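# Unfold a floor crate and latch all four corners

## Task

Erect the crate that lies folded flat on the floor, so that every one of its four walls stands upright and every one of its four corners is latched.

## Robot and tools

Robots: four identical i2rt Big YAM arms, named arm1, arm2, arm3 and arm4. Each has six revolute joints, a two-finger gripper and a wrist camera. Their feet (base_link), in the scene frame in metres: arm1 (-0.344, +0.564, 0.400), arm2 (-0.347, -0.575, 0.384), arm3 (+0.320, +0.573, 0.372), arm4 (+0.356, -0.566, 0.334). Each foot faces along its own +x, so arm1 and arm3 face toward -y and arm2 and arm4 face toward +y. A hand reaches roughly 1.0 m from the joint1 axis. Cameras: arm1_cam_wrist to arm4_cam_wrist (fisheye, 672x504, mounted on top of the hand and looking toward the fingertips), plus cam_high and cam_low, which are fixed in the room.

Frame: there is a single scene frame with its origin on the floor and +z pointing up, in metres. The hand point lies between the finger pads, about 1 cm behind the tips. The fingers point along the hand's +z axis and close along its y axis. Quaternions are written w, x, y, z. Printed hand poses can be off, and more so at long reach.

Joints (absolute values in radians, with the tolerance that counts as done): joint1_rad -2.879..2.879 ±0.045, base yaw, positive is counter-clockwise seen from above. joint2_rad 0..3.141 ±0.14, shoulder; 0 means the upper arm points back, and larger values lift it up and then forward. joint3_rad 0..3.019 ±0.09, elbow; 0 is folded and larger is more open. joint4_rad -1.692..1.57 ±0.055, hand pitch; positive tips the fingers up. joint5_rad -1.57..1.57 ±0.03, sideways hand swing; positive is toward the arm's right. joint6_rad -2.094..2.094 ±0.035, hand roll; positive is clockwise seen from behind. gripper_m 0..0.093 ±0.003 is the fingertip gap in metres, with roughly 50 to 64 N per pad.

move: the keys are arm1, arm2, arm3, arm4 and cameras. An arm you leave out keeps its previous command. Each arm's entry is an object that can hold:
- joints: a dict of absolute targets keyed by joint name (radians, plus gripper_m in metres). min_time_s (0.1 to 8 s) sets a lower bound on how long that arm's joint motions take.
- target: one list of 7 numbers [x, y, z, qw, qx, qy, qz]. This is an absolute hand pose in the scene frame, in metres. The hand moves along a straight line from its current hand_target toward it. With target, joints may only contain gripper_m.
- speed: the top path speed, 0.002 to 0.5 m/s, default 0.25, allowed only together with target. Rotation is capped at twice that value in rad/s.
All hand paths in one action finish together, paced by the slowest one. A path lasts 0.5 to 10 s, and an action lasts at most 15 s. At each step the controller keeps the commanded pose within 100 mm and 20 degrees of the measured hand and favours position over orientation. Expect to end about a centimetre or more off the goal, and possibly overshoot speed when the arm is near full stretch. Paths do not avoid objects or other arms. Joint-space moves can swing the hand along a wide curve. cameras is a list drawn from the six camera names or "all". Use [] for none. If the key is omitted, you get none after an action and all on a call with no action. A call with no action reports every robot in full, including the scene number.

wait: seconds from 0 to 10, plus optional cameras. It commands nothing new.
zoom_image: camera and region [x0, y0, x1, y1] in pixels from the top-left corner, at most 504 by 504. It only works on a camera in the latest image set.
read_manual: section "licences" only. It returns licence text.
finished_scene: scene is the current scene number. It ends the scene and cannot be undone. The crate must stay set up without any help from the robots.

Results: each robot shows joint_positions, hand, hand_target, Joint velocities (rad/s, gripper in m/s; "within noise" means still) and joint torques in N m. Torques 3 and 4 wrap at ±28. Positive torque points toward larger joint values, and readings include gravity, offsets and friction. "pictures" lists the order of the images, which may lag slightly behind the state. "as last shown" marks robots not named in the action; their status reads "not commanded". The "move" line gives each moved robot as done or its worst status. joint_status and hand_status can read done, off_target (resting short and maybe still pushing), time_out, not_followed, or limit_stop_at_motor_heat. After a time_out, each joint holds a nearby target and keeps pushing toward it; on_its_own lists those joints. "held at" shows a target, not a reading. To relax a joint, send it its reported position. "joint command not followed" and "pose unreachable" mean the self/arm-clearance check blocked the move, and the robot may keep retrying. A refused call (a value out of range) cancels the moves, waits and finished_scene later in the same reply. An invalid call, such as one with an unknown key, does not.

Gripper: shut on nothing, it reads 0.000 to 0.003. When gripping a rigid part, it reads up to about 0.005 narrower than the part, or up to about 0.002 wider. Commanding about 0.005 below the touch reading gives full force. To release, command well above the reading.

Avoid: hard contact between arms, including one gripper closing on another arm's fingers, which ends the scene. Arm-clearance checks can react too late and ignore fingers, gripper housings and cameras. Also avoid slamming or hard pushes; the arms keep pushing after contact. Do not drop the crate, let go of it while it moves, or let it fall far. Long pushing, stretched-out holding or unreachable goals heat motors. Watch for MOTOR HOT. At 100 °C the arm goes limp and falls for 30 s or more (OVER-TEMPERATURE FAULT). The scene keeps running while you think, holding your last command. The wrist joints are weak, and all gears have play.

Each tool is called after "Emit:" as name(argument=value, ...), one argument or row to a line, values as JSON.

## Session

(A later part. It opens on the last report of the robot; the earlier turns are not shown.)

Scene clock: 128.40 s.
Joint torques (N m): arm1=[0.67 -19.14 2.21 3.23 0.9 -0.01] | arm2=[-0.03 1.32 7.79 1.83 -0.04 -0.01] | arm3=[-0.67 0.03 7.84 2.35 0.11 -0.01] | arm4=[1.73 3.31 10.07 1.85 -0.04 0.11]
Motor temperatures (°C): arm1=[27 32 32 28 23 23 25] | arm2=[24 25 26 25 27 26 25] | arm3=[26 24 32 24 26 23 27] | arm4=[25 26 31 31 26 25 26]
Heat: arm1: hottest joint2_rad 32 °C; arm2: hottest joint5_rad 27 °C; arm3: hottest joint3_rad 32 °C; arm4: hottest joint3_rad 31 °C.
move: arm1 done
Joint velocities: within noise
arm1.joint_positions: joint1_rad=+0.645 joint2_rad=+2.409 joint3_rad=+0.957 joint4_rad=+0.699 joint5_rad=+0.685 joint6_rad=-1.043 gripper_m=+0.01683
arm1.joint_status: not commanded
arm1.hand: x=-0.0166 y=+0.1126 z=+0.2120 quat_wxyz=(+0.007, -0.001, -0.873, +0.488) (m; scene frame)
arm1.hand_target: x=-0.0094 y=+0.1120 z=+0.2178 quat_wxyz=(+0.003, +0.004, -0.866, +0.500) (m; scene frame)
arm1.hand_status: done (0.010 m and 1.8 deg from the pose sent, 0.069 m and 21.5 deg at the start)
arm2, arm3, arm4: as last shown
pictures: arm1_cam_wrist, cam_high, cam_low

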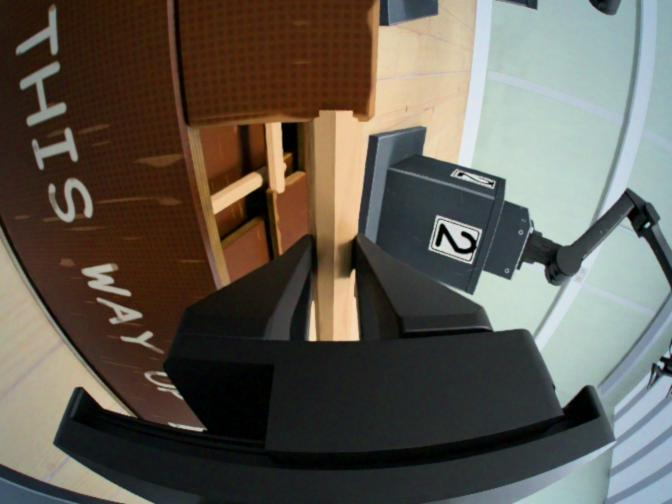

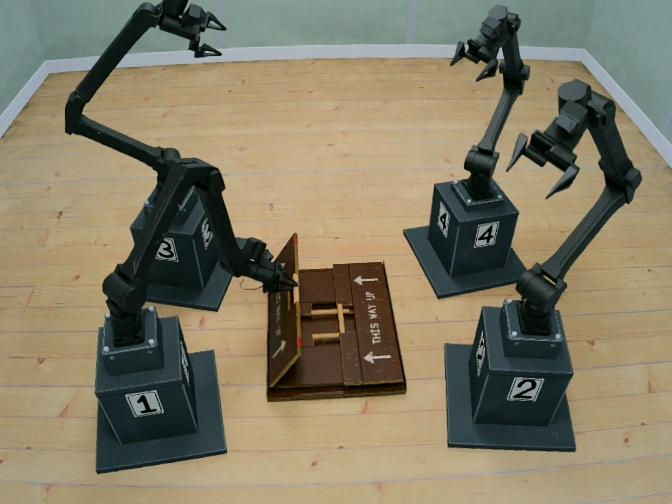

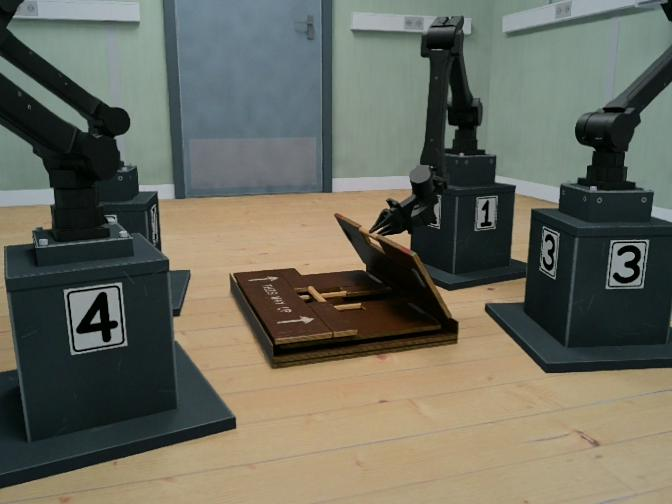

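Emit:
move(
  arm1={"target": [-0.007, 0.160, 0.234, 0, 0, 0.7934, -0.6088], "speed": 0.1},
)

Emit:
move(
  arm1={"target": [-0.007, 0.200, 0.240, 0, 0, 0.7193, -0.6947], "speed": 0.08},
  cameras=["arm1_cam_wrist", "cam_low", "cam_high"],
)

Emit:
zoom_image(
  camera="cam_low",
  region=[220, 170, 480, 380],
)

Emit:
zoom_image(
  camera="cam_high",
  region=[200, 220, 420, 420],
)

Scene clock: 132.40 s.
Joint torques (N m): arm1=[0.91 -17.96 0.98 3.34 0.51 0] | arm2=[-0.09 1.26 7.82 1.84 -0.03 -0.01] | arm3=[-0.91 0.26 7.87 2.37 0.13 0.01] | arm4=[1.73 3.25 10.07 1.87 -0.04 0.11]
Motor temperatures (°C): arm1=[27 32 32 28 23 23 25] | arm2=[24 25 26 25 27 26 25] | arm3=[26 24 32 24 26 23 27] | arm4=[25 26 31 31 26 25 26]
Heat: arm1: hottest joint2_rad 32 °C; arm2: hottest joint5_rad 27 °C; arm3: hottest joint3_rad 32 °C; arm4: hottest joint3_rad 31 °C.
move: arm1 off_target
Joint velocities: within noise
arm1.joint_positions: joint1_rad=+0.757 joint2_rad=+2.519 joint3_rad=+0.885 joint4_rad=+1.164 joint5_rad=+0.909 joint6_rad=-1.192 gripper_m=+0.01680
arm1.joint_status: not commanded
arm1.hand: x=-0.0167 y=+0.1540 z=+0.2332 quat_wxyz=(+0.009, -0.006, -0.798, +0.603) (m; scene frame)
arm1.hand_target: x=-0.0096 y=+0.1559 z=+0.2356 quat_wxyz=(+0.003, -0.003, -0.792, +0.610) (m; scene frame)
arm1.hand_status: off_target (0.011 m and 1.5 deg from the pose sent, 0.053 m and 16.6 deg at the start)
arm2, arm3, arm4: as last shown
pictures: none

Scene clock: 134.30 s.
Joint torques (N m): arm1=[1.49 -17.26 0.55 2.91 0.3 0.03] | arm2=[-0.03 1.2 7.79 1.83 -0.03 -0.01] | arm3=[-1.14 -0.09 7.8 2.37 0.12 0] | arm4=[1.67 3.31 10.07 1.87 -0.04 0.11]
Motor temperatures (°C): arm1=[27 32 32 28 23 23 25] | arm2=[24 25 26 25 27 26 25] | arm3=[26 24 32 24 26 23 27] | arm4=[25 26 31 31 26 25 26]
Heat: arm1: hottest joint2_rad 32 °C; arm2: hottest joint5_rad 27 °C; arm3: hottest joint3_rad 32 °C; arm4: hottest joint3_rad 31 °C.
move: arm1 off_target
Joint velocities: within noise
arm1.joint_positions: joint1_rad=+0.856 joint2_rad=+2.650 joint3_rad=+0.891 joint4_rad=+1.551 joint5_rad=+1.073 joint6_rad=-1.388 gripper_m=+0.01678
arm1.joint_status: not commanded
arm1.hand: x=-0.0166 y=+0.1935 z=+0.2419 quat_wxyz=(+0.016, -0.013, -0.739, +0.673) (m; scene frame)
arm1.hand_target: x=-0.0068 y=+0.1984 z=+0.2406 quat_wxyz=(+0.008, -0.007, -0.736, +0.677) (m; scene frame)
arm1.hand_status: off_target (0.012 m and 4.1 deg from the pose sent, 0.048 m and 13.9 deg at the start; a joint's target at an end of its range on 24 of 57 steps)
arm2, arm3, arm4: as last shown
pictures: arm1_cam_wrist, cam_high, cam_low

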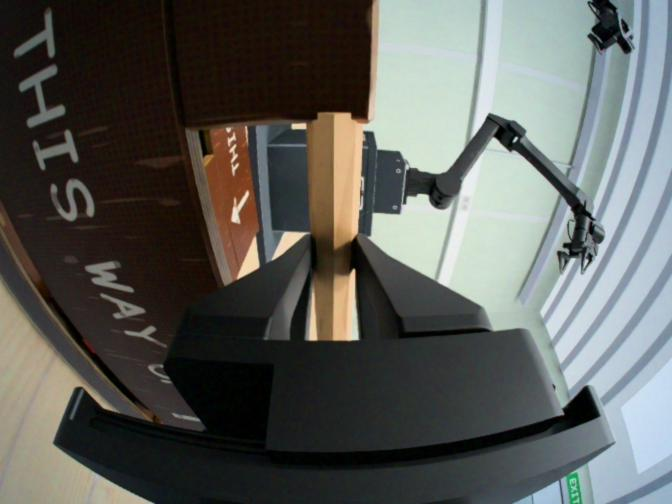

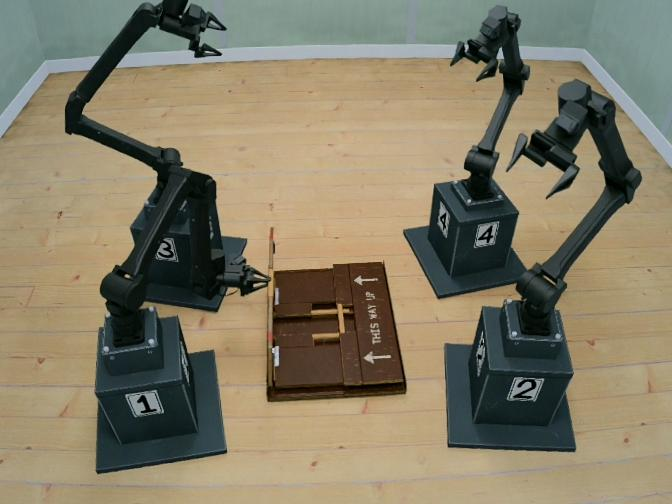

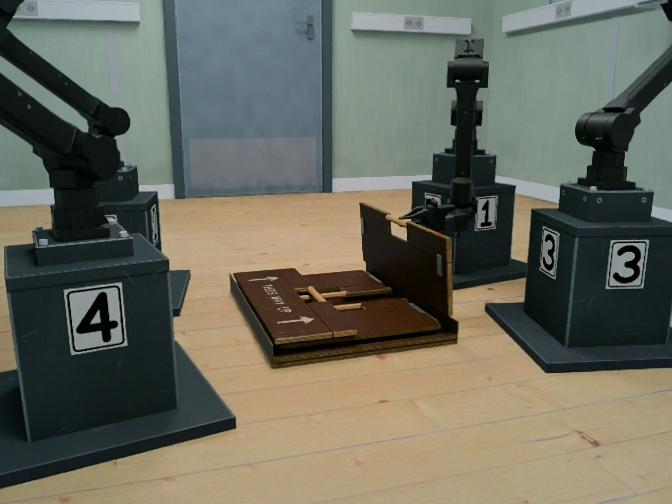

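Scaled by 1.938 from the camera's 672x504 image, which has a finer 960x720 frame.

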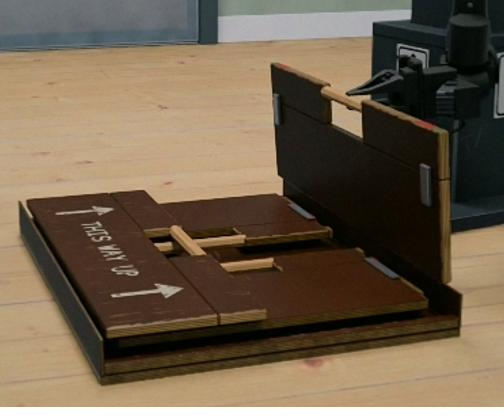

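Scaled by 2.291 from the camera's 672x504 image, which has a finer 960x720 frame.

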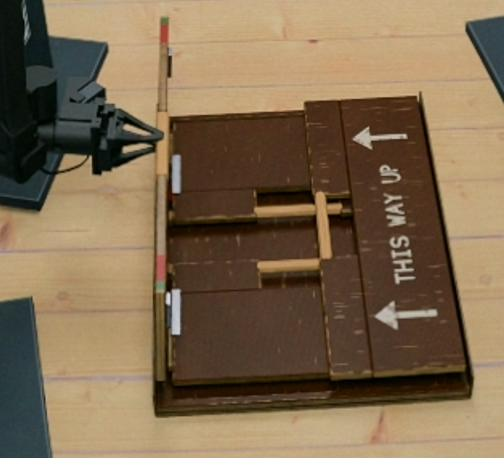

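Emit:
move(
  arm4={"target": [-0.015, -0.045, 0.2, 0, 1, 0, 0], "speed": 0.3, "joints": {"gripper_m": 0.05}},
  cameras=["arm4_cam_wrist", "cam_high"],
)

Scene clock: 140.77 s.
Joint torques (N m): arm1=[0.85 -16.91 0.44 2.95 0.28 0.06] | arm2=[-0.03 1.32 7.8 1.83 -0.04 -0.01] | arm3=[-0.26 -0.09 7.82 2.26 0.12 0.02] | arm4=[2.37 -21.01 10.97 -0.58 -0.08 -0.11]
Motor temperatures (°C): arm1=[27 32 31 28 23 23 25] | arm2=[24 25 26 25 27 26 25] | arm3=[26 24 33 24 26 23 27] | arm4=[25 26 31 31 26 25 26]
Heat: arm1: hottest joint2_rad 32 °C; arm2: hottest joint5_rad 27 °C; arm3: hottest joint3_rad 33 °C; arm4: hottest joint3_rad 31 °C.
move: arm4 off_target
Joint velocities: within noise
arm1, arm2, arm3: as last shown
arm4.joint_positions: joint1_rad=+0.404 joint2_rad=+2.337 joint3_rad=+1.649 joint4_rad=-0.899 joint5_rad=-0.003 joint6_rad=-0.921 gripper_m=+0.05007
arm4.joint_status: all done
arm4.hand: x=-0.0025 y=-0.0552 z=+0.2002 quat_wxyz=(+0.007, +1.000, -0.019, +0.004) (m; scene frame)
arm4.hand_target: x=-0.0121 y=-0.0495 z=+0.1970 quat_wxyz=(+0.005, +1.000, -0.006, +0.003) (m; scene frame)
arm4.hand_status: off_target (0.016 m and 2.4 deg from the pose sent, 0.815 m and 73.4 deg at the start)
pictures: arm4_cam_wrist, cam_high

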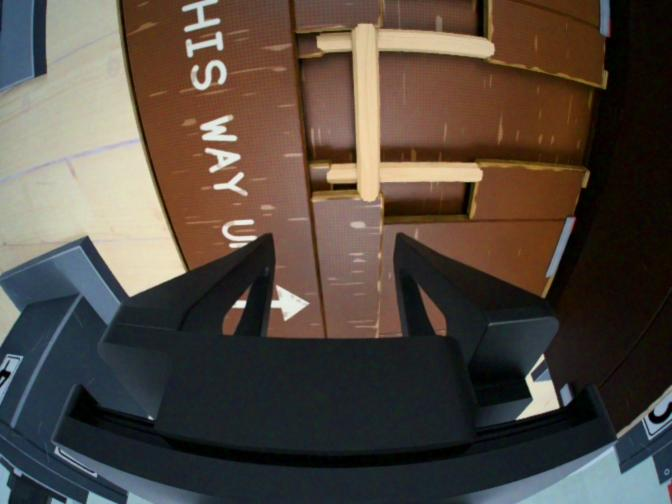

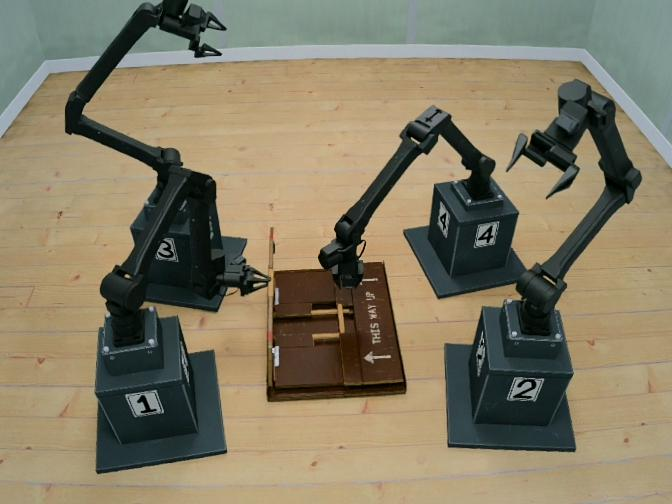

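Emit:
move(
  arm4={"target": [-0.031, -0.021, 0.09, 0, 1, 0, 0], "speed": 0.15},
  cameras=["arm4_cam_wrist"],
)

Scene clock: 146.10 s.
Joint torques (N m): arm1=[1.32 -17.32 0.61 2.71 0.3 0.02] | arm2=[-0.03 1.26 7.8 1.81 -0.03 -0.01] | arm3=[-0.44 0.26 7.9 2.39 0.12 -0.02] | arm4=[2.26 -22.12 10.61 -0.05 -0.09 -0.11]
Motor temperatures (°C): arm1=[27 32 31 28 23 23 26] | arm2=[24 25 26 25 27 26 25] | arm3=[26 24 33 24 26 23 27] | arm4=[25 26 32 31 26 25 26]
Heat: arm1: hottest joint2_rad 32 °C; arm2: hottest joint5_rad 27 °C; arm3: hottest joint3_rad 33 °C; arm4: hottest joint3_rad 32 °C.
move: arm4 off_target
Joint velocities: within noise
arm1: as last shown
arm2.joint_positions: joint1_rad=+0.742 joint2_rad=+0.634 joint3_rad=+1.438 joint4_rad=-1.211 joint5_rad=-0.133 joint6_rad=-0.320 gripper_m=+0.09396
arm2.joint_status: not commanded
arm2.hand: x=-0.5071 y=-0.3840 z=+0.9710 quat_wxyz=(-0.284, +0.802, -0.229, -0.472) (m; scene frame)
arm2.hand_target: x=-0.5054 y=-0.3866 z=+0.9838 quat_wxyz=(-0.292, +0.795, -0.226, -0.481) (m; scene frame)
arm2.hand_status: not commanded
arm3.joint_positions: joint1_rad=+0.368 joint2_rad=+0.623 joint3_rad=+1.401 joint4_rad=-1.238 joint5_rad=-0.070 joint6_rad=+0.635 gripper_m=+0.09396
arm3.joint_status: not commanded
arm3.hand: x=+0.3681 y=+0.3300 z=+0.9365 quat_wxyz=(-0.499, -0.717, -0.455, +0.173) (m; scene frame)
arm3.hand_target: x=+0.3677 y=+0.3328 z=+0.9460 quat_wxyz=(-0.508, -0.712, -0.452, +0.176) (m; scene frame)
arm3.hand_status: not commanded
arm4.joint_positions: joint1_rad=+0.395 joint2_rad=+2.592 joint3_rad=+1.846 joint4_rad=-0.835 joint5_rad=-0.003 joint6_rad=-0.933 gripper_m=+0.05007
arm4.joint_status: not commanded
arm4.hand: x=-0.0174 y=-0.0235 z=+0.0981 quat_wxyz=(+0.004, +1.000, -0.018, +0.001) (m; scene frame)
arm4.hand_target: x=-0.0258 y=-0.0182 z=+0.0905 quat_wxyz=(-0.001, +1.000, -0.005, -0.001) (m; scene frame)
arm4.hand_status: off_target (0.016 m and 2.1 deg from the pose sent, 0.119 m and 2.4 deg at the start)
pictures: arm4_cam_wrist

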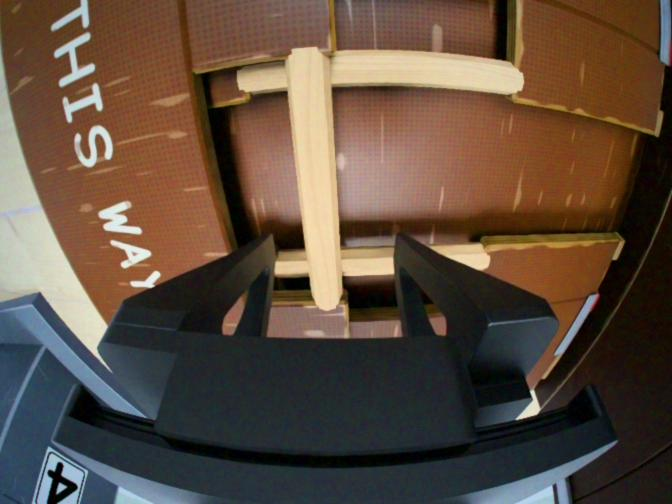

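Emit:
move(
  arm4={"target": [-0.026, -0.028, 0.050, 0.0, 1, 0.015, 0], "speed": 0.1},
  cameras=["arm4_cam_wrist"],
)

Scene clock: 148.93 s.
Joint torques (N m): arm1=[1.32 -17.61 0.55 2.8 0.35 0.01] | arm2=[-0.03 1.26 7.82 1.81 -0.03 -0.01] | arm3=[-0.85 0.15 7.77 2.24 0.07 0.05] | arm4=[1.96 -21.89 9.98 0.25 -0.08 -0.12]
Motor temperatures (°C): arm1=[27 32 31 28 23 23 26] | arm2=[24 25 26 25 27 26 25] | arm3=[26 24 33 24 26 23 27] | arm4=[25 27 31 31 26 25 26]
Heat: arm1: hottest joint2_rad 32 °C; arm2: hottest joint5_rad 27 °C; arm3: hottest joint3_rad 33 °C; arm4: hottest joint3_rad 31 °C.
move: arm4 off_target
Joint velocities: within noise
arm1, arm2, arm3: as last shown
arm4.joint_positions: joint1_rad=+0.413 joint2_rad=+2.659 joint3_rad=+1.851 joint4_rad=-0.785 joint5_rad=-0.001 joint6_rad=-0.966 gripper_m=+0.05007
arm4.joint_status: not commanded
arm4.hand: x=-0.0203 y=-0.0397 z=+0.0565 quat_wxyz=(+0.010, +1.000, +0.008, +0.006) (m; scene frame)
arm4.hand_target: x=-0.0308 y=-0.0330 z=+0.0506 quat_wxyz=(+0.000, +1.000, +0.021, +0.001) (m; scene frame)
arm4.hand_status: off_target (0.015 m and 1.5 deg from the pose sent, 0.049 m and 3.8 deg at the start)
pictures: arm4_cam_wrist

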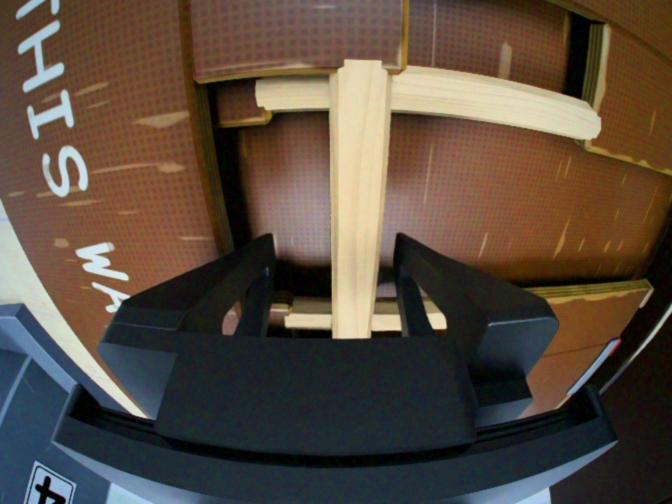

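Emit:
move(
  arm4={"target": [-0.028, -0.023, 0.048, 0.0, 1, 0.010, 0], "speed": 0.1},
)

Emit:
move(
  arm4={"joints": {"gripper_m": 0.0155}},
  cameras=["arm4_cam_wrist"],
)

Scene clock: 151.73 s.
Joint torques (N m): arm1=[1.49 -17.55 0.65 2.76 0.33 0.06] | arm2=[-0.09 1.26 7.8 1.81 -0.04 -0.01] | arm3=[-0.15 0.09 7.86 2.33 0.11 -0.03] | arm4=[0.97 -21.89 10.32 -0.28 -0.13 -0.01]
Motor temperatures (°C): arm1=[27 32 31 28 23 23 26] | arm2=[24 25 26 25 27 26 25] | arm3=[26 24 33 24 26 23 27] | arm4=[25 27 31 31 26 25 26]
Heat: arm1: hottest joint2_rad 32 °C; arm2: hottest joint5_rad 27 °C; arm3: hottest joint3_rad 33 °C; arm4: hottest joint3_rad 31 °C.
move: arm4 off_target
Joint velocities: within noise
arm1, arm2, arm3: as last shown
arm4.joint_positions: joint1_rad=+0.404 joint2_rad=+2.668 joint3_rad=+1.882 joint4_rad=-0.785 joint5_rad=-0.001 joint6_rad=-0.966 gripper_m=+0.05007
arm4.joint_status: not commanded
arm4.hand: x=-0.0225 y=-0.0263 z=+0.0588 quat_wxyz=(+0.001, +1.000, +0.003, +0.000) (m; scene frame)
arm4.hand_target: x=-0.0227 y=-0.0200 z=+0.0479 quat_wxyz=(+0.000, +1.000, +0.005, +0.000) (m; scene frame)
arm4.hand_status: off_target (0.013 m and 0.8 deg from the pose sent, 0.020 m and 1.3 deg at the start)
pictures: none

Scene clock: 152.60 s.
Joint torques (N m): arm1=[1.44 -17.14 0.61 2.82 0.35 0.02] | arm2=[-0.09 1.26 7.8 1.83 -0.03 -0.01] | arm3=[0.03 -0.67 7.79 2.35 0.11 0.03] | arm4=[1.55 -21.89 10.3 0.18 -0.14 -0.01]
Motor temperatures (°C): arm1=[27 32 31 28 23 23 26] | arm2=[24 25 26 25 27 26 25] | arm3=[26 24 33 24 26 23 27] | arm4=[25 27 31 30 26 25 26]
Heat: arm1: hottest joint2_rad 32 °C; arm2: hottest joint5_rad 27 °C; arm3: hottest joint3_rad 33 °C; arm4: hottest joint3_rad 31 °C.
move: arm4 done
Joint velocities: within noise
arm1, arm2, arm3: as last shown
arm4.joint_positions: joint1_rad=+0.409 joint2_rad=+2.670 joint3_rad=+1.882 joint4_rad=-0.796 joint5_rad=-0.004 joint6_rad=-0.975 gripper_m=+0.01696
arm4.joint_status: all done
arm4.hand: x=-0.0235 y=-0.0310 z=+0.0579 quat_wxyz=(+0.007, +1.000, +0.010, +0.002) (m; scene frame)
arm4.hand_target: x=-0.0257 y=-0.0221 z=+0.0477 quat_wxyz=(+0.001, +1.000, +0.012, -0.002) (m; scene frame)
arm4.hand_status: not commanded
pictures: arm4_cam_wrist

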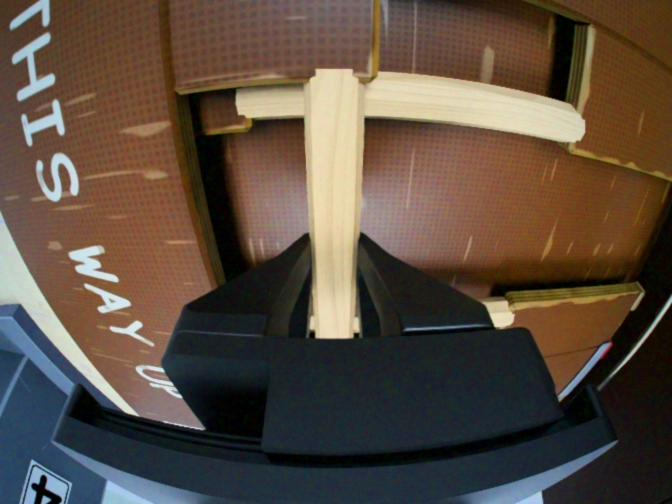

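Emit:
move(
  arm4={"target": [-0.026, -0.041, 0.126, -0.1736, 0.9848, 0, 0], "speed": 0.1, "joints": {"gripper_m": 0.0145}},
)

Emit:
move(
  arm4={"target": [-0.027, -0.074, 0.183, -0.342, 0.9397, 0, 0], "speed": 0.1},
  cameras=["arm4_cam_wrist", "cam_high"],
)

Emit:
move(
  arm4={"target": [-0.028, -0.125, 0.224, -0.5, 0.866, 0, 0], "speed": 0.1},
  cameras=["arm4_cam_wrist", "cam_high"],
)

Scene clock: 159.27 s.
Joint torques (N m): arm1=[1.38 -17.85 0.62 2.8 0.28 -0.01] | arm2=[0.03 1.26 7.82 1.83 -0.04 -0.01] | arm3=[-0.32 0.09 7.83 2.47 0.1 -0.01] | arm4=[2.32 -23.94 5.45 0.73 0.32 0.36]
Motor temperatures (°C): arm1=[27 32 30 28 23 23 26] | arm2=[24 25 26 25 27 26 25] | arm3=[26 24 33 24 26 23 27] | arm4=[25 28 31 30 26 25 27]
Heat: arm1: hottest joint2_rad 32 °C; arm2: hottest joint5_rad 27 °C; arm3: hottest joint3_rad 33 °C; arm4: hottest joint3_rad 31 °C.
move: arm4 done
Joint velocities: within noise
arm1, arm2, arm3: as last shown
arm4.joint_positions: joint1_rad=+0.471 joint2_rad=+2.441 joint3_rad=+1.517 joint4_rad=-0.385 joint5_rad=+0.206 joint6_rad=-0.935 gripper_m=+0.01690
arm4.joint_status: all done
arm4.hand: x=-0.0232 y=-0.0392 z=+0.1161 quat_wxyz=(-0.165, +0.986, +0.008, +0.001) (m; scene frame)
arm4.hand_target: x=-0.0263 y=-0.0408 z=+0.1250 quat_wxyz=(-0.172, +0.985, +0.000, +0.000) (m; scene frame)
arm4.hand_status: done (0.010 m and 1.4 deg from the pose sent, 0.069 m and 20.8 deg at the start)
pictures: none

Scene clock: 161.70 s.
Joint torques (N m): arm1=[1.38 -17.08 0.53 2.86 0.33 0.02] | arm2=[-0.03 1.2 7.82 1.81 -0.04 -0.01] | arm3=[-0.85 0.15 7.84 2.28 0.15 -0.03] | arm4=[2.37 -21.36 4.74 1.37 0.6 0.27]
Motor temperatures (°C): arm1=[27 32 30 28 23 23 26] | arm2=[24 25 26 25 27 26 25] | arm3=[26 24 33 24 26 23 27] | arm4=[25 28 31 30 26 25 27]
Heat: arm1: hottest joint2_rad 32 °C; arm2: hottest joint5_rad 27 °C; arm3: hottest joint3_rad 33 °C; arm4: hottest joint3_rad 31 °C.
move: arm4 off_target
Joint velocities: within noise
arm1, arm2, arm3: as last shown
arm4.joint_positions: joint1_rad=+0.568 joint2_rad=+2.282 joint3_rad=+1.219 joint4_rad=+0.012 joint5_rad=+0.462 joint6_rad=-0.926 gripper_m=+0.01688
arm4.joint_status: not commanded
arm4.hand: x=-0.0229 y=-0.0686 z=+0.1746 quat_wxyz=(-0.334, +0.942, +0.002, +0.004) (m; scene frame)
arm4.hand_target: x=-0.0248 y=-0.0706 z=+0.1835 quat_wxyz=(-0.343, +0.939, -0.002, +0.002) (m; scene frame)
arm4.hand_status: off_target (0.011 m and 1.1 deg from the pose sent, 0.076 m and 21.0 deg at the start)
pictures: arm4_cam_wrist, cam_high

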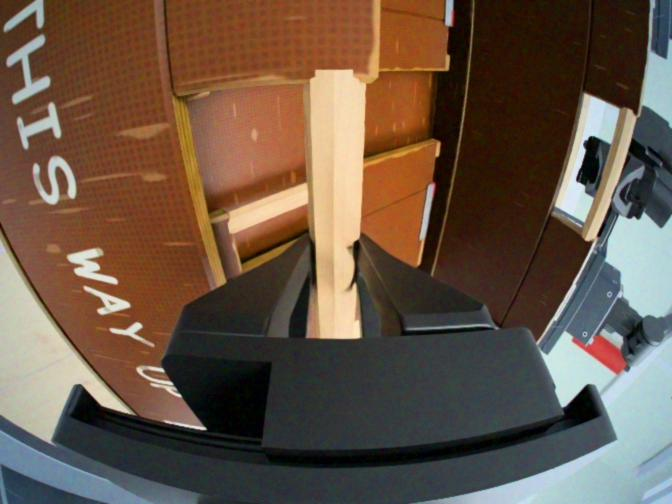

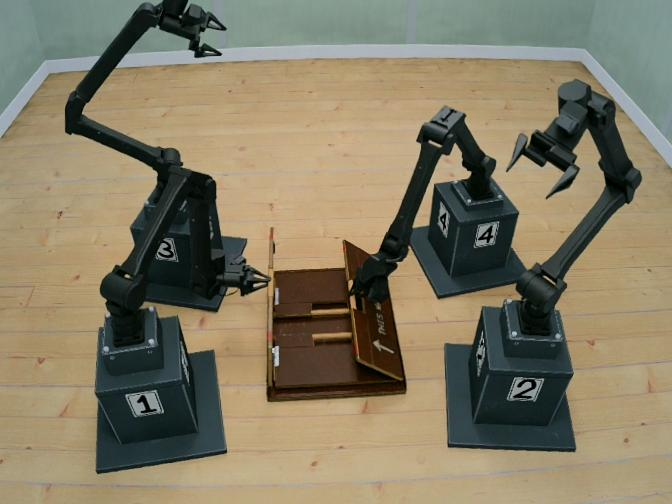

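Scene clock: 164.13 s.
Joint torques (N m): arm1=[1.44 -17.26 0.58 2.89 0.27 0.04] | arm2=[-0.09 1.2 7.8 1.83 -0.04 -0.01] | arm3=[-0.85 -0.15 7.72 2.39 0.13 -0.02] | arm4=[3.08 -18.49 3.88 2.09 0.54 0.09]
Motor temperatures (°C): arm1=[27 32 30 28 23 23 26] | arm2=[24 25 26 25 27 26 25] | arm3=[26 24 33 24 26 23 27] | arm4=[25 28 31 30 26 25 27]
Heat: arm1: hottest joint2_rad 32 °C; arm2: hottest joint5_rad 27 °C; arm3: hottest joint3_rad 33 °C; arm4: hottest joint3_rad 31 °C.
move: arm4 off_target
Joint velocities: within noise
arm1.joint_positions: joint1_rad=+0.856 joint2_rad=+2.650 joint3_rad=+0.891 joint4_rad=+1.551 joint5_rad=+1.073 joint6_rad=-1.388 gripper_m=+0.01678
arm1.joint_status: not commanded
arm1.hand: x=-0.0166 y=+0.1935 z=+0.2419 quat_wxyz=(+0.016, -0.013, -0.739, +0.673) (m; scene frame)
arm1.hand_target: x=-0.0068 y=+0.1984 z=+0.2406 quat_wxyz=(+0.008, -0.007, -0.736, +0.677) (m; scene frame)
arm1.hand_status: not commanded
arm2, arm3: as last shown
arm4.joint_positions: joint1_rad=+0.698 joint2_rad=+2.236 joint3_rad=+0.992 joint4_rad=+0.463 joint5_rad=+0.754 joint6_rad=-0.979 gripper_m=+0.01687
arm4.joint_status: not commanded
arm4.hand: x=-0.0226 y=-0.1178 z=+0.2180 quat_wxyz=(-0.493, +0.870, -0.006, +0.005) (m; scene frame)
arm4.hand_target: x=-0.0288 y=-0.1234 z=+0.2241 quat_wxyz=(-0.501, +0.866, +0.001, +0.001) (m; scene frame)
arm4.hand_status: off_target (0.011 m and 1.2 deg from the pose sent, 0.075 m and 21.0 deg at the start)
pictures: arm4_cam_wrist, cam_high

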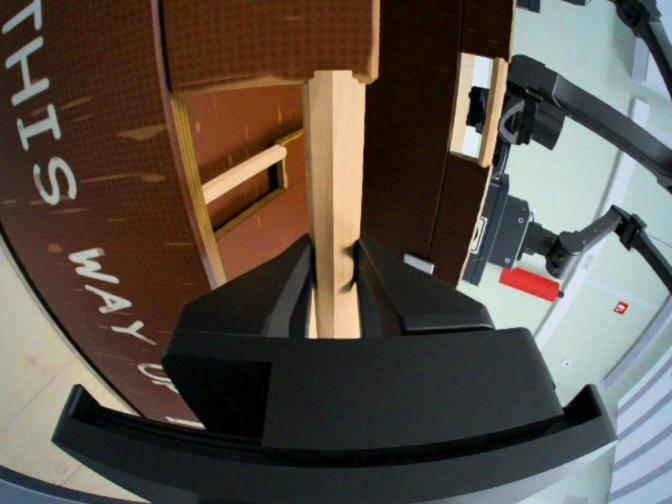

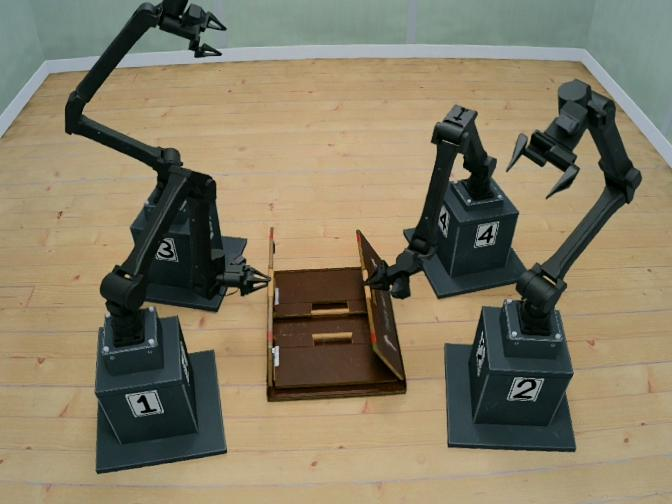

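Emit:
move(
  arm4={"target": [-0.029, -0.172, 0.239, -0.6088, 0.7934, 0, 0], "speed": 0.1},
)

Emit:
move(
  arm4={"target": [-0.029, -0.212, 0.244, -0.68, 0.7332, 0, 0], "speed": 0.08},
  cameras=["arm4_cam_wrist", "arm1_cam_wrist", "cam_high", "cam_low"],
)

Emit:
zoom_image(
  camera="cam_low",
  region=[220, 170, 480, 380],
)

Emit:
zoom_image(
  camera="cam_high",
  region=[230, 220, 430, 420],
)

Scene clock: 167.90 s.
Joint torques (N m): arm1=[1.85 -16.97 0.51 2.67 0.3 0.04] | arm2=[-0.09 1.26 7.82 1.83 -0.04 -0.01] | arm3=[-0.32 0.32 7.86 2.39 0.13 0.01] | arm4=[3.37 -16.26 3.08 2.62 0.42 -0.02]
Motor temperatures (°C): arm1=[27 32 30 28 23 23 26] | arm2=[24 25 26 25 27 26 25] | arm3=[26 24 33 24 26 23 27] | arm4=[25 28 31 30 26 25 27]
Heat: arm1: hottest joint2_rad 32 °C; arm2: hottest joint5_rad 27 °C; arm3: hottest joint3_rad 33 °C; arm4: hottest joint3_rad 31 °C.
move: arm4 off_target
Joint velocities: within noise
arm1, arm2, arm3: as last shown
arm4.joint_positions: joint1_rad=+0.810 joint2_rad=+2.309 joint3_rad=+0.885 joint4_rad=+0.919 joint5_rad=+0.979 joint6_rad=-1.139 gripper_m=+0.01688
arm4.joint_status: not commanded
arm4.hand: x=-0.0211 y=-0.1634 z=+0.2384 quat_wxyz=(-0.604, +0.797, -0.009, +0.006) (m; scene frame)
arm4.hand_target: x=-0.0289 y=-0.1706 z=+0.2399 quat_wxyz=(-0.610, +0.793, +0.000, +0.002) (m; scene frame)
arm4.hand_status: off_target (0.012 m and 1.4 deg from the pose sent, 0.058 m and 15.9 deg at the start)
pictures: none

Scene clock: 169.93 s.
Joint torques (N m): arm1=[1.61 -16.79 0.58 2.81 0.3 -0.01] | arm2=[-0.03 1.26 7.82 1.84 -0.04 -0.01] | arm3=[-1.08 -0.15 7.82 2.32 0.13 -0.03] | arm4=[3.66 -15.68 2.1 2.56 0.01 -0.09]
Motor temperatures (°C): arm1=[27 32 30 28 23 23 26] | arm2=[24 25 26 25 27 26 25] | arm3=[26 24 33 24 26 23 27] | arm4=[25 28 30 30 26 25 27]
Heat: arm1: hottest joint2_rad 32 °C; arm2: hottest joint5_rad 27 °C; arm3: hottest joint3_rad 33 °C; arm4: hottest joint3_rad 30 °C.
move: arm4 off_target
Joint velocities: within noise
arm1: as last shown
arm2.joint_positions: joint1_rad=+0.742 joint2_rad=+0.634 joint3_rad=+1.438 joint4_rad=-1.211 joint5_rad=-0.133 joint6_rad=-0.320 gripper_m=+0.09396
arm2.joint_status: not commanded
arm2.hand: x=-0.5071 y=-0.3840 z=+0.9710 quat_wxyz=(-0.284, +0.802, -0.229, -0.472) (m; scene frame)
arm2.hand_target: x=-0.5054 y=-0.3866 z=+0.9838 quat_wxyz=(-0.292, +0.795, -0.226, -0.481) (m; scene frame)
arm2.hand_status: not commanded
arm3.joint_positions: joint1_rad=+0.368 joint2_rad=+0.623 joint3_rad=+1.401 joint4_rad=-1.238 joint5_rad=-0.070 joint6_rad=+0.635 gripper_m=+0.09396
arm3.joint_status: not commanded
arm3.hand: x=+0.3681 y=+0.3300 z=+0.9365 quat_wxyz=(-0.499, -0.717, -0.455, +0.173) (m; scene frame)
arm3.hand_target: x=+0.3677 y=+0.3328 z=+0.9460 quat_wxyz=(-0.508, -0.712, -0.452, +0.176) (m; scene frame)
arm3.hand_status: not commanded
arm4.joint_positions: joint1_rad=+0.899 joint2_rad=+2.447 joint3_rad=+0.866 joint4_rad=+1.390 joint5_rad=+1.126 joint6_rad=-1.391 gripper_m=+0.01689
arm4.joint_status: not commanded
arm4.hand: x=-0.0196 y=-0.2023 z=+0.2447 quat_wxyz=(-0.678, +0.735, -0.013, +0.006) (m; scene frame)
arm4.hand_target: x=-0.0296 y=-0.2113 z=+0.2446 quat_wxyz=(-0.681, +0.733, +0.000, +0.001) (m; scene frame)
arm4.hand_status: off_target (0.014 m and 1.7 deg from the pose sent, 0.050 m and 11.4 deg at the start)
pictures: arm1_cam_wrist, arm4_cam_wrist, cam_high, cam_low

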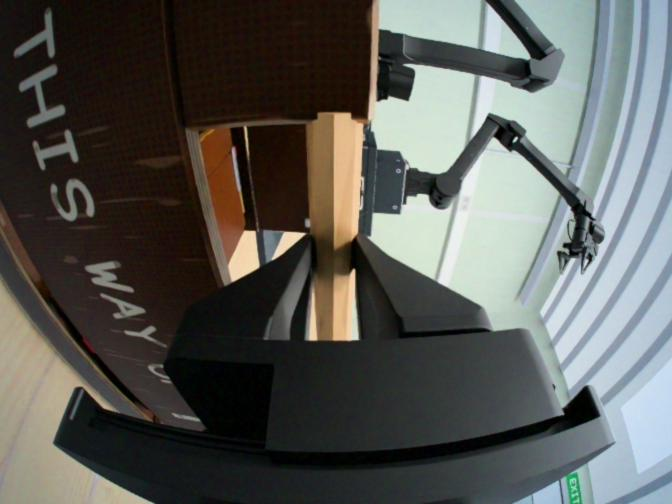

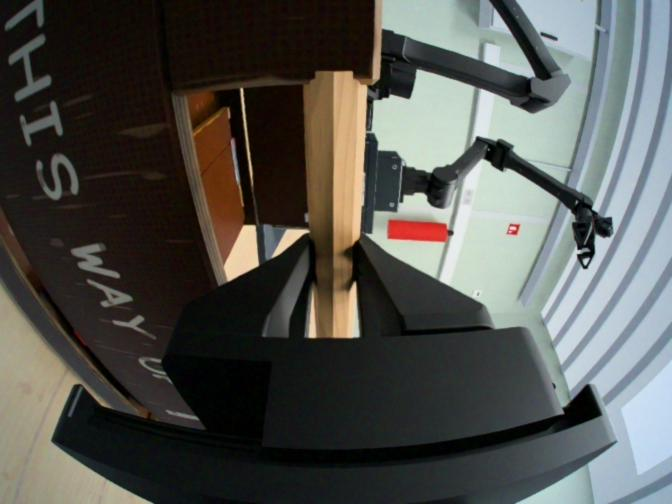

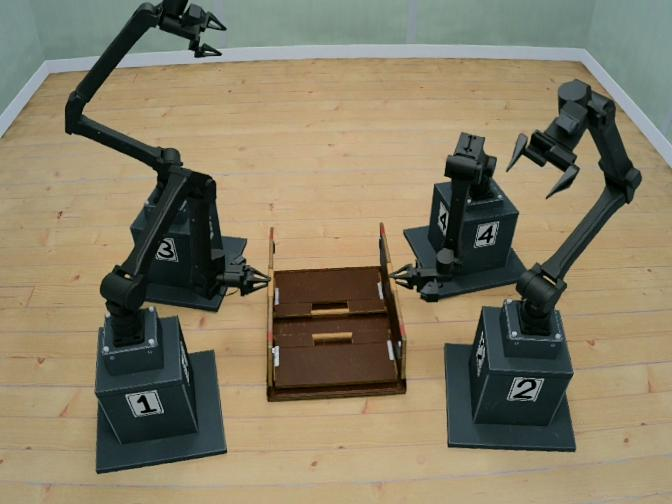

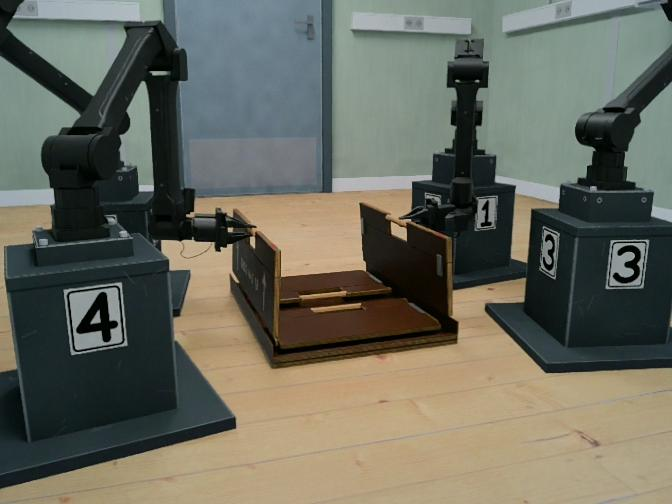

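Scaled by 1.938 from the camera's 672x504 image, which has a finer 960x720 frame.

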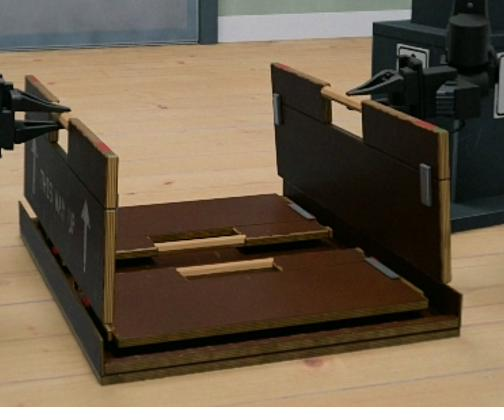

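Scaled by 2.520 from the camera's 672x504 image, which has a finer 960x720 frame.

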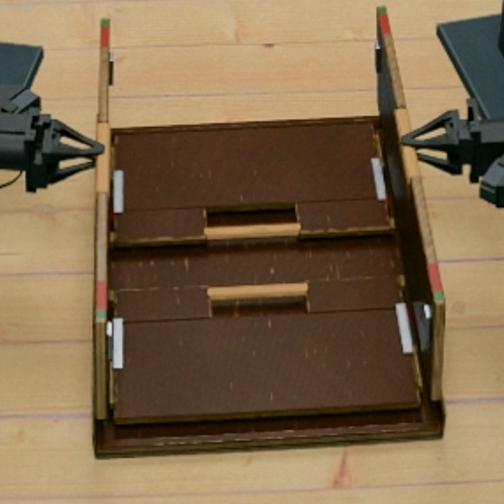

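Emit:
move(
  arm2={"target": [-0.075, -0.01, 0.2, 0, 0.7071, -0.7071, 0], "speed": 0.3, "joints": {"gripper_m": 0.05}},
  cameras=["arm2_cam_wrist", "cam_high"],
)

Scene clock: 180.73 s.
Joint torques (N m): arm1=[1.85 -17.08 0.47 2.89 0.32 0.03] | arm2=[0.09 -22.77 7.45 -0.16 0.08 0.06] | arm3=[-0.67 0.15 7.79 2.45 0.11 0] | arm4=[3.72 -15.62 2.1 2.48 0.01 -0.09]
Motor temperatures (°C): arm1=[27 32 30 28 23 23 26] | arm2=[24 25 27 25 27 26 25] | arm3=[26 24 33 24 26 23 27] | arm4=[25 28 30 31 26 25 27]
Heat: arm1: hottest joint2_rad 32 °C; arm2: hottest joint3_rad 27 °C; arm3: hottest joint3_rad 33 °C; arm4: hottest joint4_rad 31 °C.
move: arm2 off_target
Joint velocities: within noise
arm1, arm3, arm4: as last shown
arm2.joint_positions: joint1_rad=-0.309 joint2_rad=+2.420 joint3_rad=+1.611 joint4_rad=-0.804 joint5_rad=-0.007 joint6_rad=-0.460 gripper_m=+0.05013
arm2.joint_status: all done
arm2.hand: x=-0.0871 y=-0.0291 z=+0.1903 quat_wxyz=(+0.021, +0.712, -0.702, +0.004) (m; scene frame)
arm2.hand_target: x=-0.0777 y=-0.0172 z=+0.1982 quat_wxyz=(+0.009, +0.708, -0.707, +0.001) (m; scene frame)
arm2.hand_status: off_target (0.025 m and 2.5 deg from the pose sent, 0.960 m and 86.3 deg at the start)
pictures: arm2_cam_wrist, cam_high

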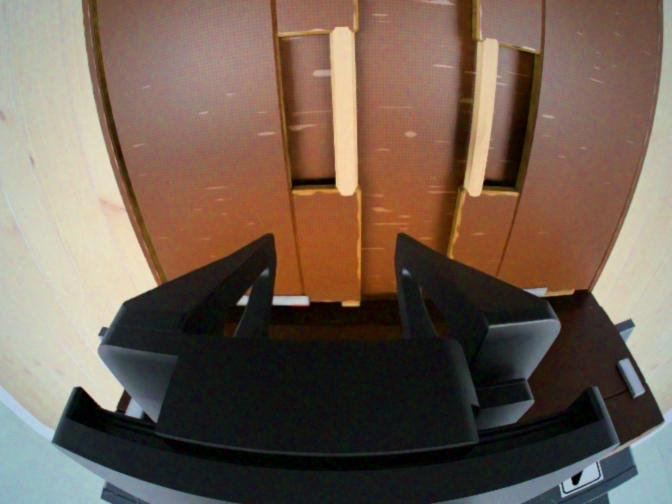

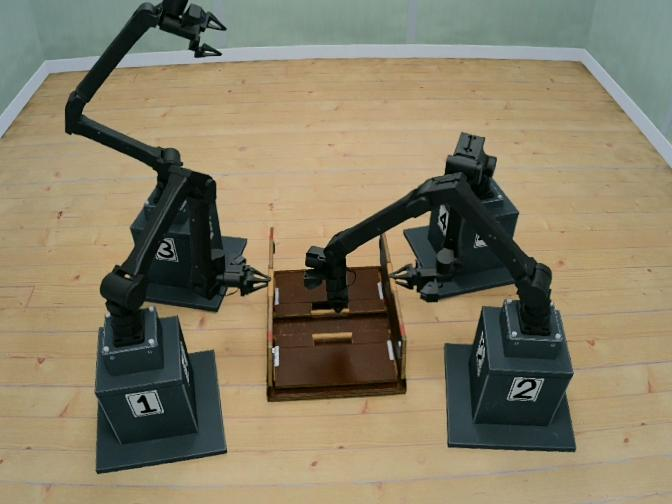

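Emit:
move(
  arm2={"target": [-0.073, -0.002, 0.09, 0, 0.7071, -0.7071, 0], "speed": 0.15},
  cameras=["arm2_cam_wrist"],
)

Scene clock: 185.80 s.
Joint torques (N m): arm1=[1.49 -16.79 0.58 2.74 0.28 0.03] | arm2=[-0.15 -24.18 6.83 0.65 0.08 0.07] | arm3=[-0.85 0.26 7.92 2.43 0.13 -0.01] | arm4=[3.72 -15.68 2.1 2.48 0.01 -0.09]
Motor temperatures (°C): arm1=[27 32 30 28 23 23 26] | arm2=[24 25 27 25 27 26 25] | arm3=[26 24 33 24 26 23 27] | arm4=[25 28 29 31 26 25 28]
Heat: arm1: hottest joint2_rad 32 °C; arm2: hottest joint3_rad 27 °C; arm3: hottest joint3_rad 33 °C; arm4: hottest joint4_rad 31 °C.
move: arm2 off_target
Joint velocities: within noise
arm1, arm3, arm4: as last shown
arm2.joint_positions: joint1_rad=-0.309 joint2_rad=+2.654 joint3_rad=+1.752 joint4_rad=-0.709 joint5_rad=-0.004 joint6_rad=-0.460 gripper_m=+0.05013
arm2.joint_status: not commanded
arm2.hand: x=-0.0820 y=-0.0197 z=+0.0848 quat_wxyz=(+0.019, +0.712, -0.702, +0.005) (m; scene frame)
arm2.hand_target: x=-0.0735 y=-0.0031 z=+0.0904 quat_wxyz=(+0.000, +0.709, -0.705, +0.000) (m; scene frame)
arm2.hand_status: off_target (0.020 m and 2.4 deg from the pose sent, 0.105 m and 2.5 deg at the start)
pictures: arm2_cam_wrist

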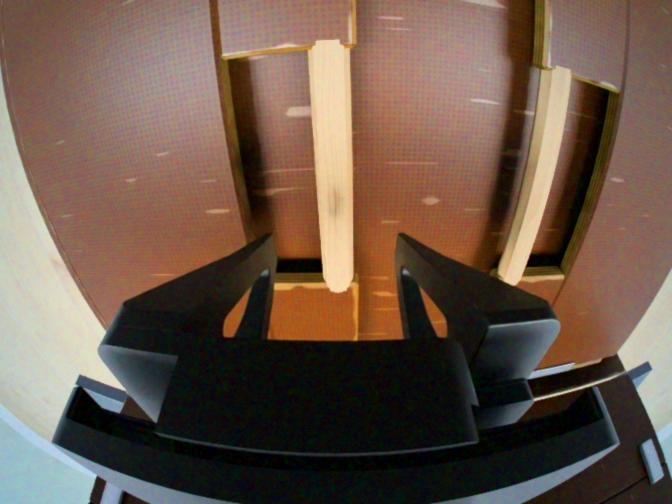

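Emit:
move(
  arm2={"target": [-0.0735, 0.003, 0.050, 0, 0.7071, -0.7071, 0], "speed": 0.1},
  cameras=["arm2_cam_wrist"],
)

Scene clock: 189.77 s.
Joint torques (N m): arm1=[1.61 -17.08 0.57 2.88 0.32 0.05] | arm2=[0.26 -24.59 6.75 0.57 0.09 0.06] | arm3=[-0.97 0.03 7.84 2.28 0.12 0.03] | arm4=[3.66 -15.62 2.1 2.48 0.01 -0.09]
Motor temperatures (°C): arm1=[27 32 30 28 23 23 26] | arm2=[24 26 27 25 27 26 25] | arm3=[26 24 33 24 26 23 27] | arm4=[25 28 29 31 26 25 28]
Heat: arm1: hottest joint2_rad 32 °C; arm2: hottest joint3_rad 27 °C; arm3: hottest joint3_rad 33 °C; arm4: hottest joint4_rad 31 °C.
move: arm2 off_target
Joint velocities: within noise
arm1, arm3, arm4: as last shown
arm2.joint_positions: joint1_rad=-0.309 joint2_rad=+2.753 joint3_rad=+1.832 joint4_rad=-0.689 joint5_rad=-0.004 joint6_rad=-0.450 gripper_m=+0.05013
arm2.joint_status: not commanded
arm2.hand: x=-0.0800 y=-0.0155 z=+0.0440 quat_wxyz=(+0.019, +0.709, -0.705, +0.005) (m; scene frame)
arm2.hand_target: x=-0.0741 y=+0.0019 z=+0.0500 quat_wxyz=(+0.000, +0.708, -0.707, +0.000) (m; scene frame)
arm2.hand_status: off_target (0.021 m and 2.2 deg from the pose sent, 0.042 m and 2.4 deg at the start)
pictures: arm2_cam_wrist

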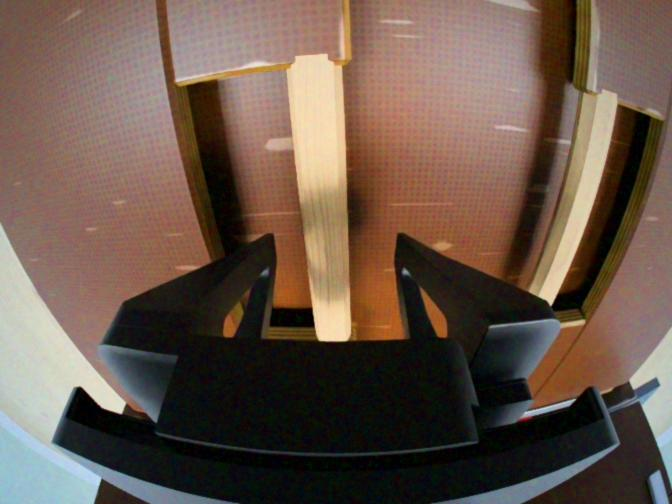

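Emit:
move(
  arm2={"joints": {"gripper_m": 0.0145}},
  cameras=["arm2_cam_wrist"],
)

Scene clock: 191.87 s.
Joint torques (N m): arm1=[1.38 -16.97 0.51 2.74 0.3 0.01] | arm2=[-0.44 -24.59 6.72 0.55 -0.12 0.07] | arm3=[-0.5 -0.21 7.79 2.36 0.11 0.01] | arm4=[3.72 -15.62 2.1 2.48 0.01 -0.09]
Motor temperatures (°C): arm1=[27 32 29 28 23 23 26] | arm2=[24 26 27 25 27 26 25] | arm3=[26 24 33 24 26 23 27] | arm4=[25 28 29 31 26 25 28]
Heat: arm1: hottest joint2_rad 32 °C; arm2: hottest joint3_rad 27 °C; arm3: hottest joint3_rad 33 °C; arm4: hottest joint4_rad 31 °C.
move: arm2 done
Joint velocities: within noise
arm1, arm3, arm4: as last shown
arm2.joint_positions: joint1_rad=-0.299 joint2_rad=+2.753 joint3_rad=+1.832 joint4_rad=-0.689 joint5_rad=+0.001 joint6_rad=-0.450 gripper_m=+0.01490
arm2.joint_status: all done
arm2.hand: x=-0.0844 y=-0.0134 z=+0.0440 quat_wxyz=(+0.018, +0.712, -0.702, +0.007) (m; scene frame)
arm2.hand_target: x=-0.0786 y=+0.0039 z=+0.0499 quat_wxyz=(+0.000, +0.710, -0.704, +0.000) (m; scene frame)
arm2.hand_status: not commanded
pictures: arm2_cam_wrist

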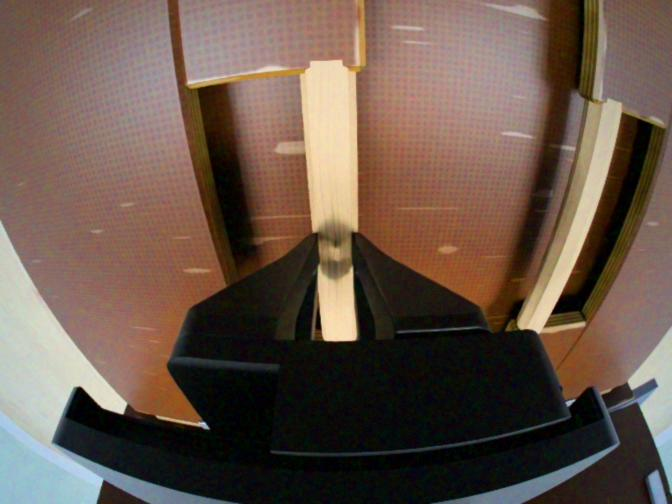

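Emit:
move(
  arm2={"target": [-0.090, -0.003, 0.119, -0.1228, 0.6964, -0.6964, 0.1228], "speed": 0.08, "joints": {"gripper_m": 0.012}},
  cameras=["arm2_cam_wrist", "cam_high", "cam_low"],
)

Scene clock: 196.87 s.
Joint torques (N m): arm1=[0.91 -17.49 0.47 2.71 0.22 0] | arm2=[0.67 -29.1 3.04 -0.29 0.97 0.23] | arm3=[-0.79 -0.03 7.75 2.35 0.12 0] | arm4=[3.66 -15.68 2.1 2.48 0.01 -0.08]
Motor temperatures (°C): arm1=[27 32 29 28 23 23 26] | arm2=[24 27 27 25 27 26 25] | arm3=[26 24 33 24 26 23 27] | arm4=[25 28 29 31 26 25 28]
Heat: arm1: hottest joint2_rad 32 °C; arm2: hottest joint2_rad 27 °C; arm3: hottest joint3_rad 33 °C; arm4: hottest joint4_rad 31 °C.
move: arm2 off_target
Joint velocities: within noise
arm1.joint_positions: joint1_rad=+0.860 joint2_rad=+2.650 joint3_rad=+0.891 joint4_rad=+1.552 joint5_rad=+1.079 joint6_rad=-1.388 gripper_m=+0.01678
arm1.joint_status: not commanded
arm1.hand: x=-0.0165 y=+0.1945 z=+0.2424 quat_wxyz=(+0.016, -0.014, -0.738, +0.674) (m; scene frame)
arm1.hand_target: x=-0.0073 y=+0.1984 z=+0.2409 quat_wxyz=(+0.009, -0.008, -0.735, +0.678) (m; scene frame)
arm1.hand_status: not commanded
arm2.joint_positions: joint1_rad=-0.206 joint2_rad=+2.627 joint3_rad=+1.628 joint4_rad=-0.476 joint5_rad=+0.304 joint6_rad=-0.371 gripper_m=+0.01246
arm2.joint_status: all done
arm2.hand: x=-0.0907 y=-0.0135 z=+0.0823 quat_wxyz=(-0.107, +0.703, -0.693, +0.118) (m; scene frame)
arm2.hand_target: x=-0.0882 y=-0.0001 z=+0.1176 quat_wxyz=(-0.125, +0.695, -0.698, +0.119) (m; scene frame)
arm2.hand_status: off_target (0.038 m and 2.1 deg from the pose sent, 0.076 m and 21.0 deg at the start)
arm3, arm4: as last shown
arm4.hand_target: x=-0.0296 y=-0.2113 z=+0.2446 quat_wxyz=(-0.681, +0.733, +0.000, +0.000) (m; scene frame)
pictures: arm2_cam_wrist, cam_high, cam_low

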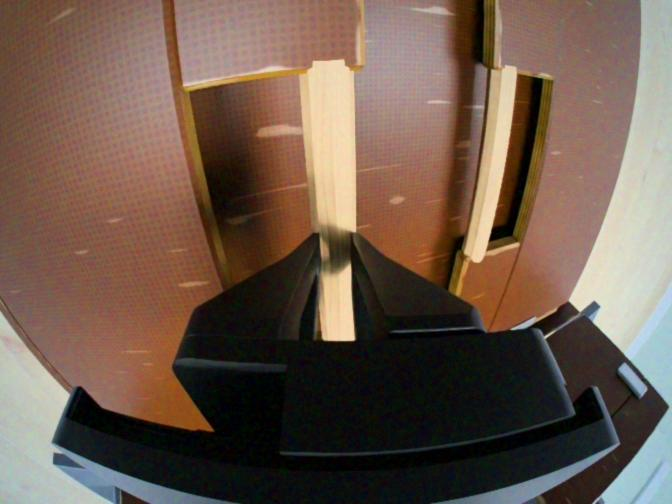

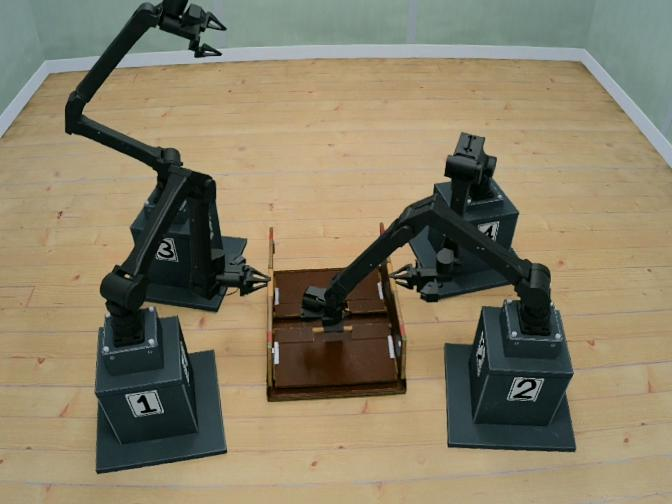

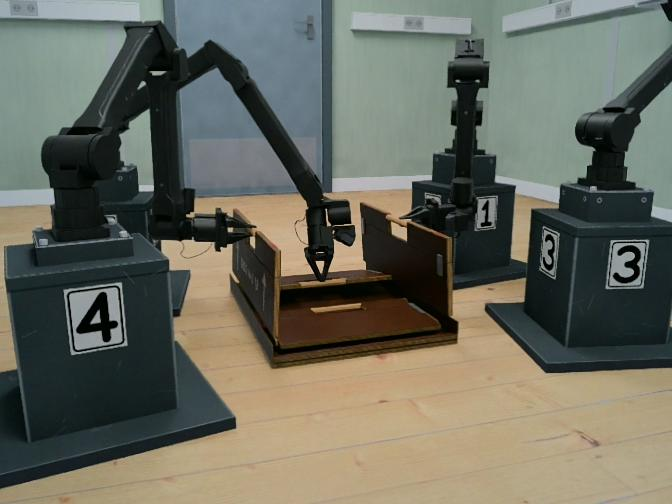

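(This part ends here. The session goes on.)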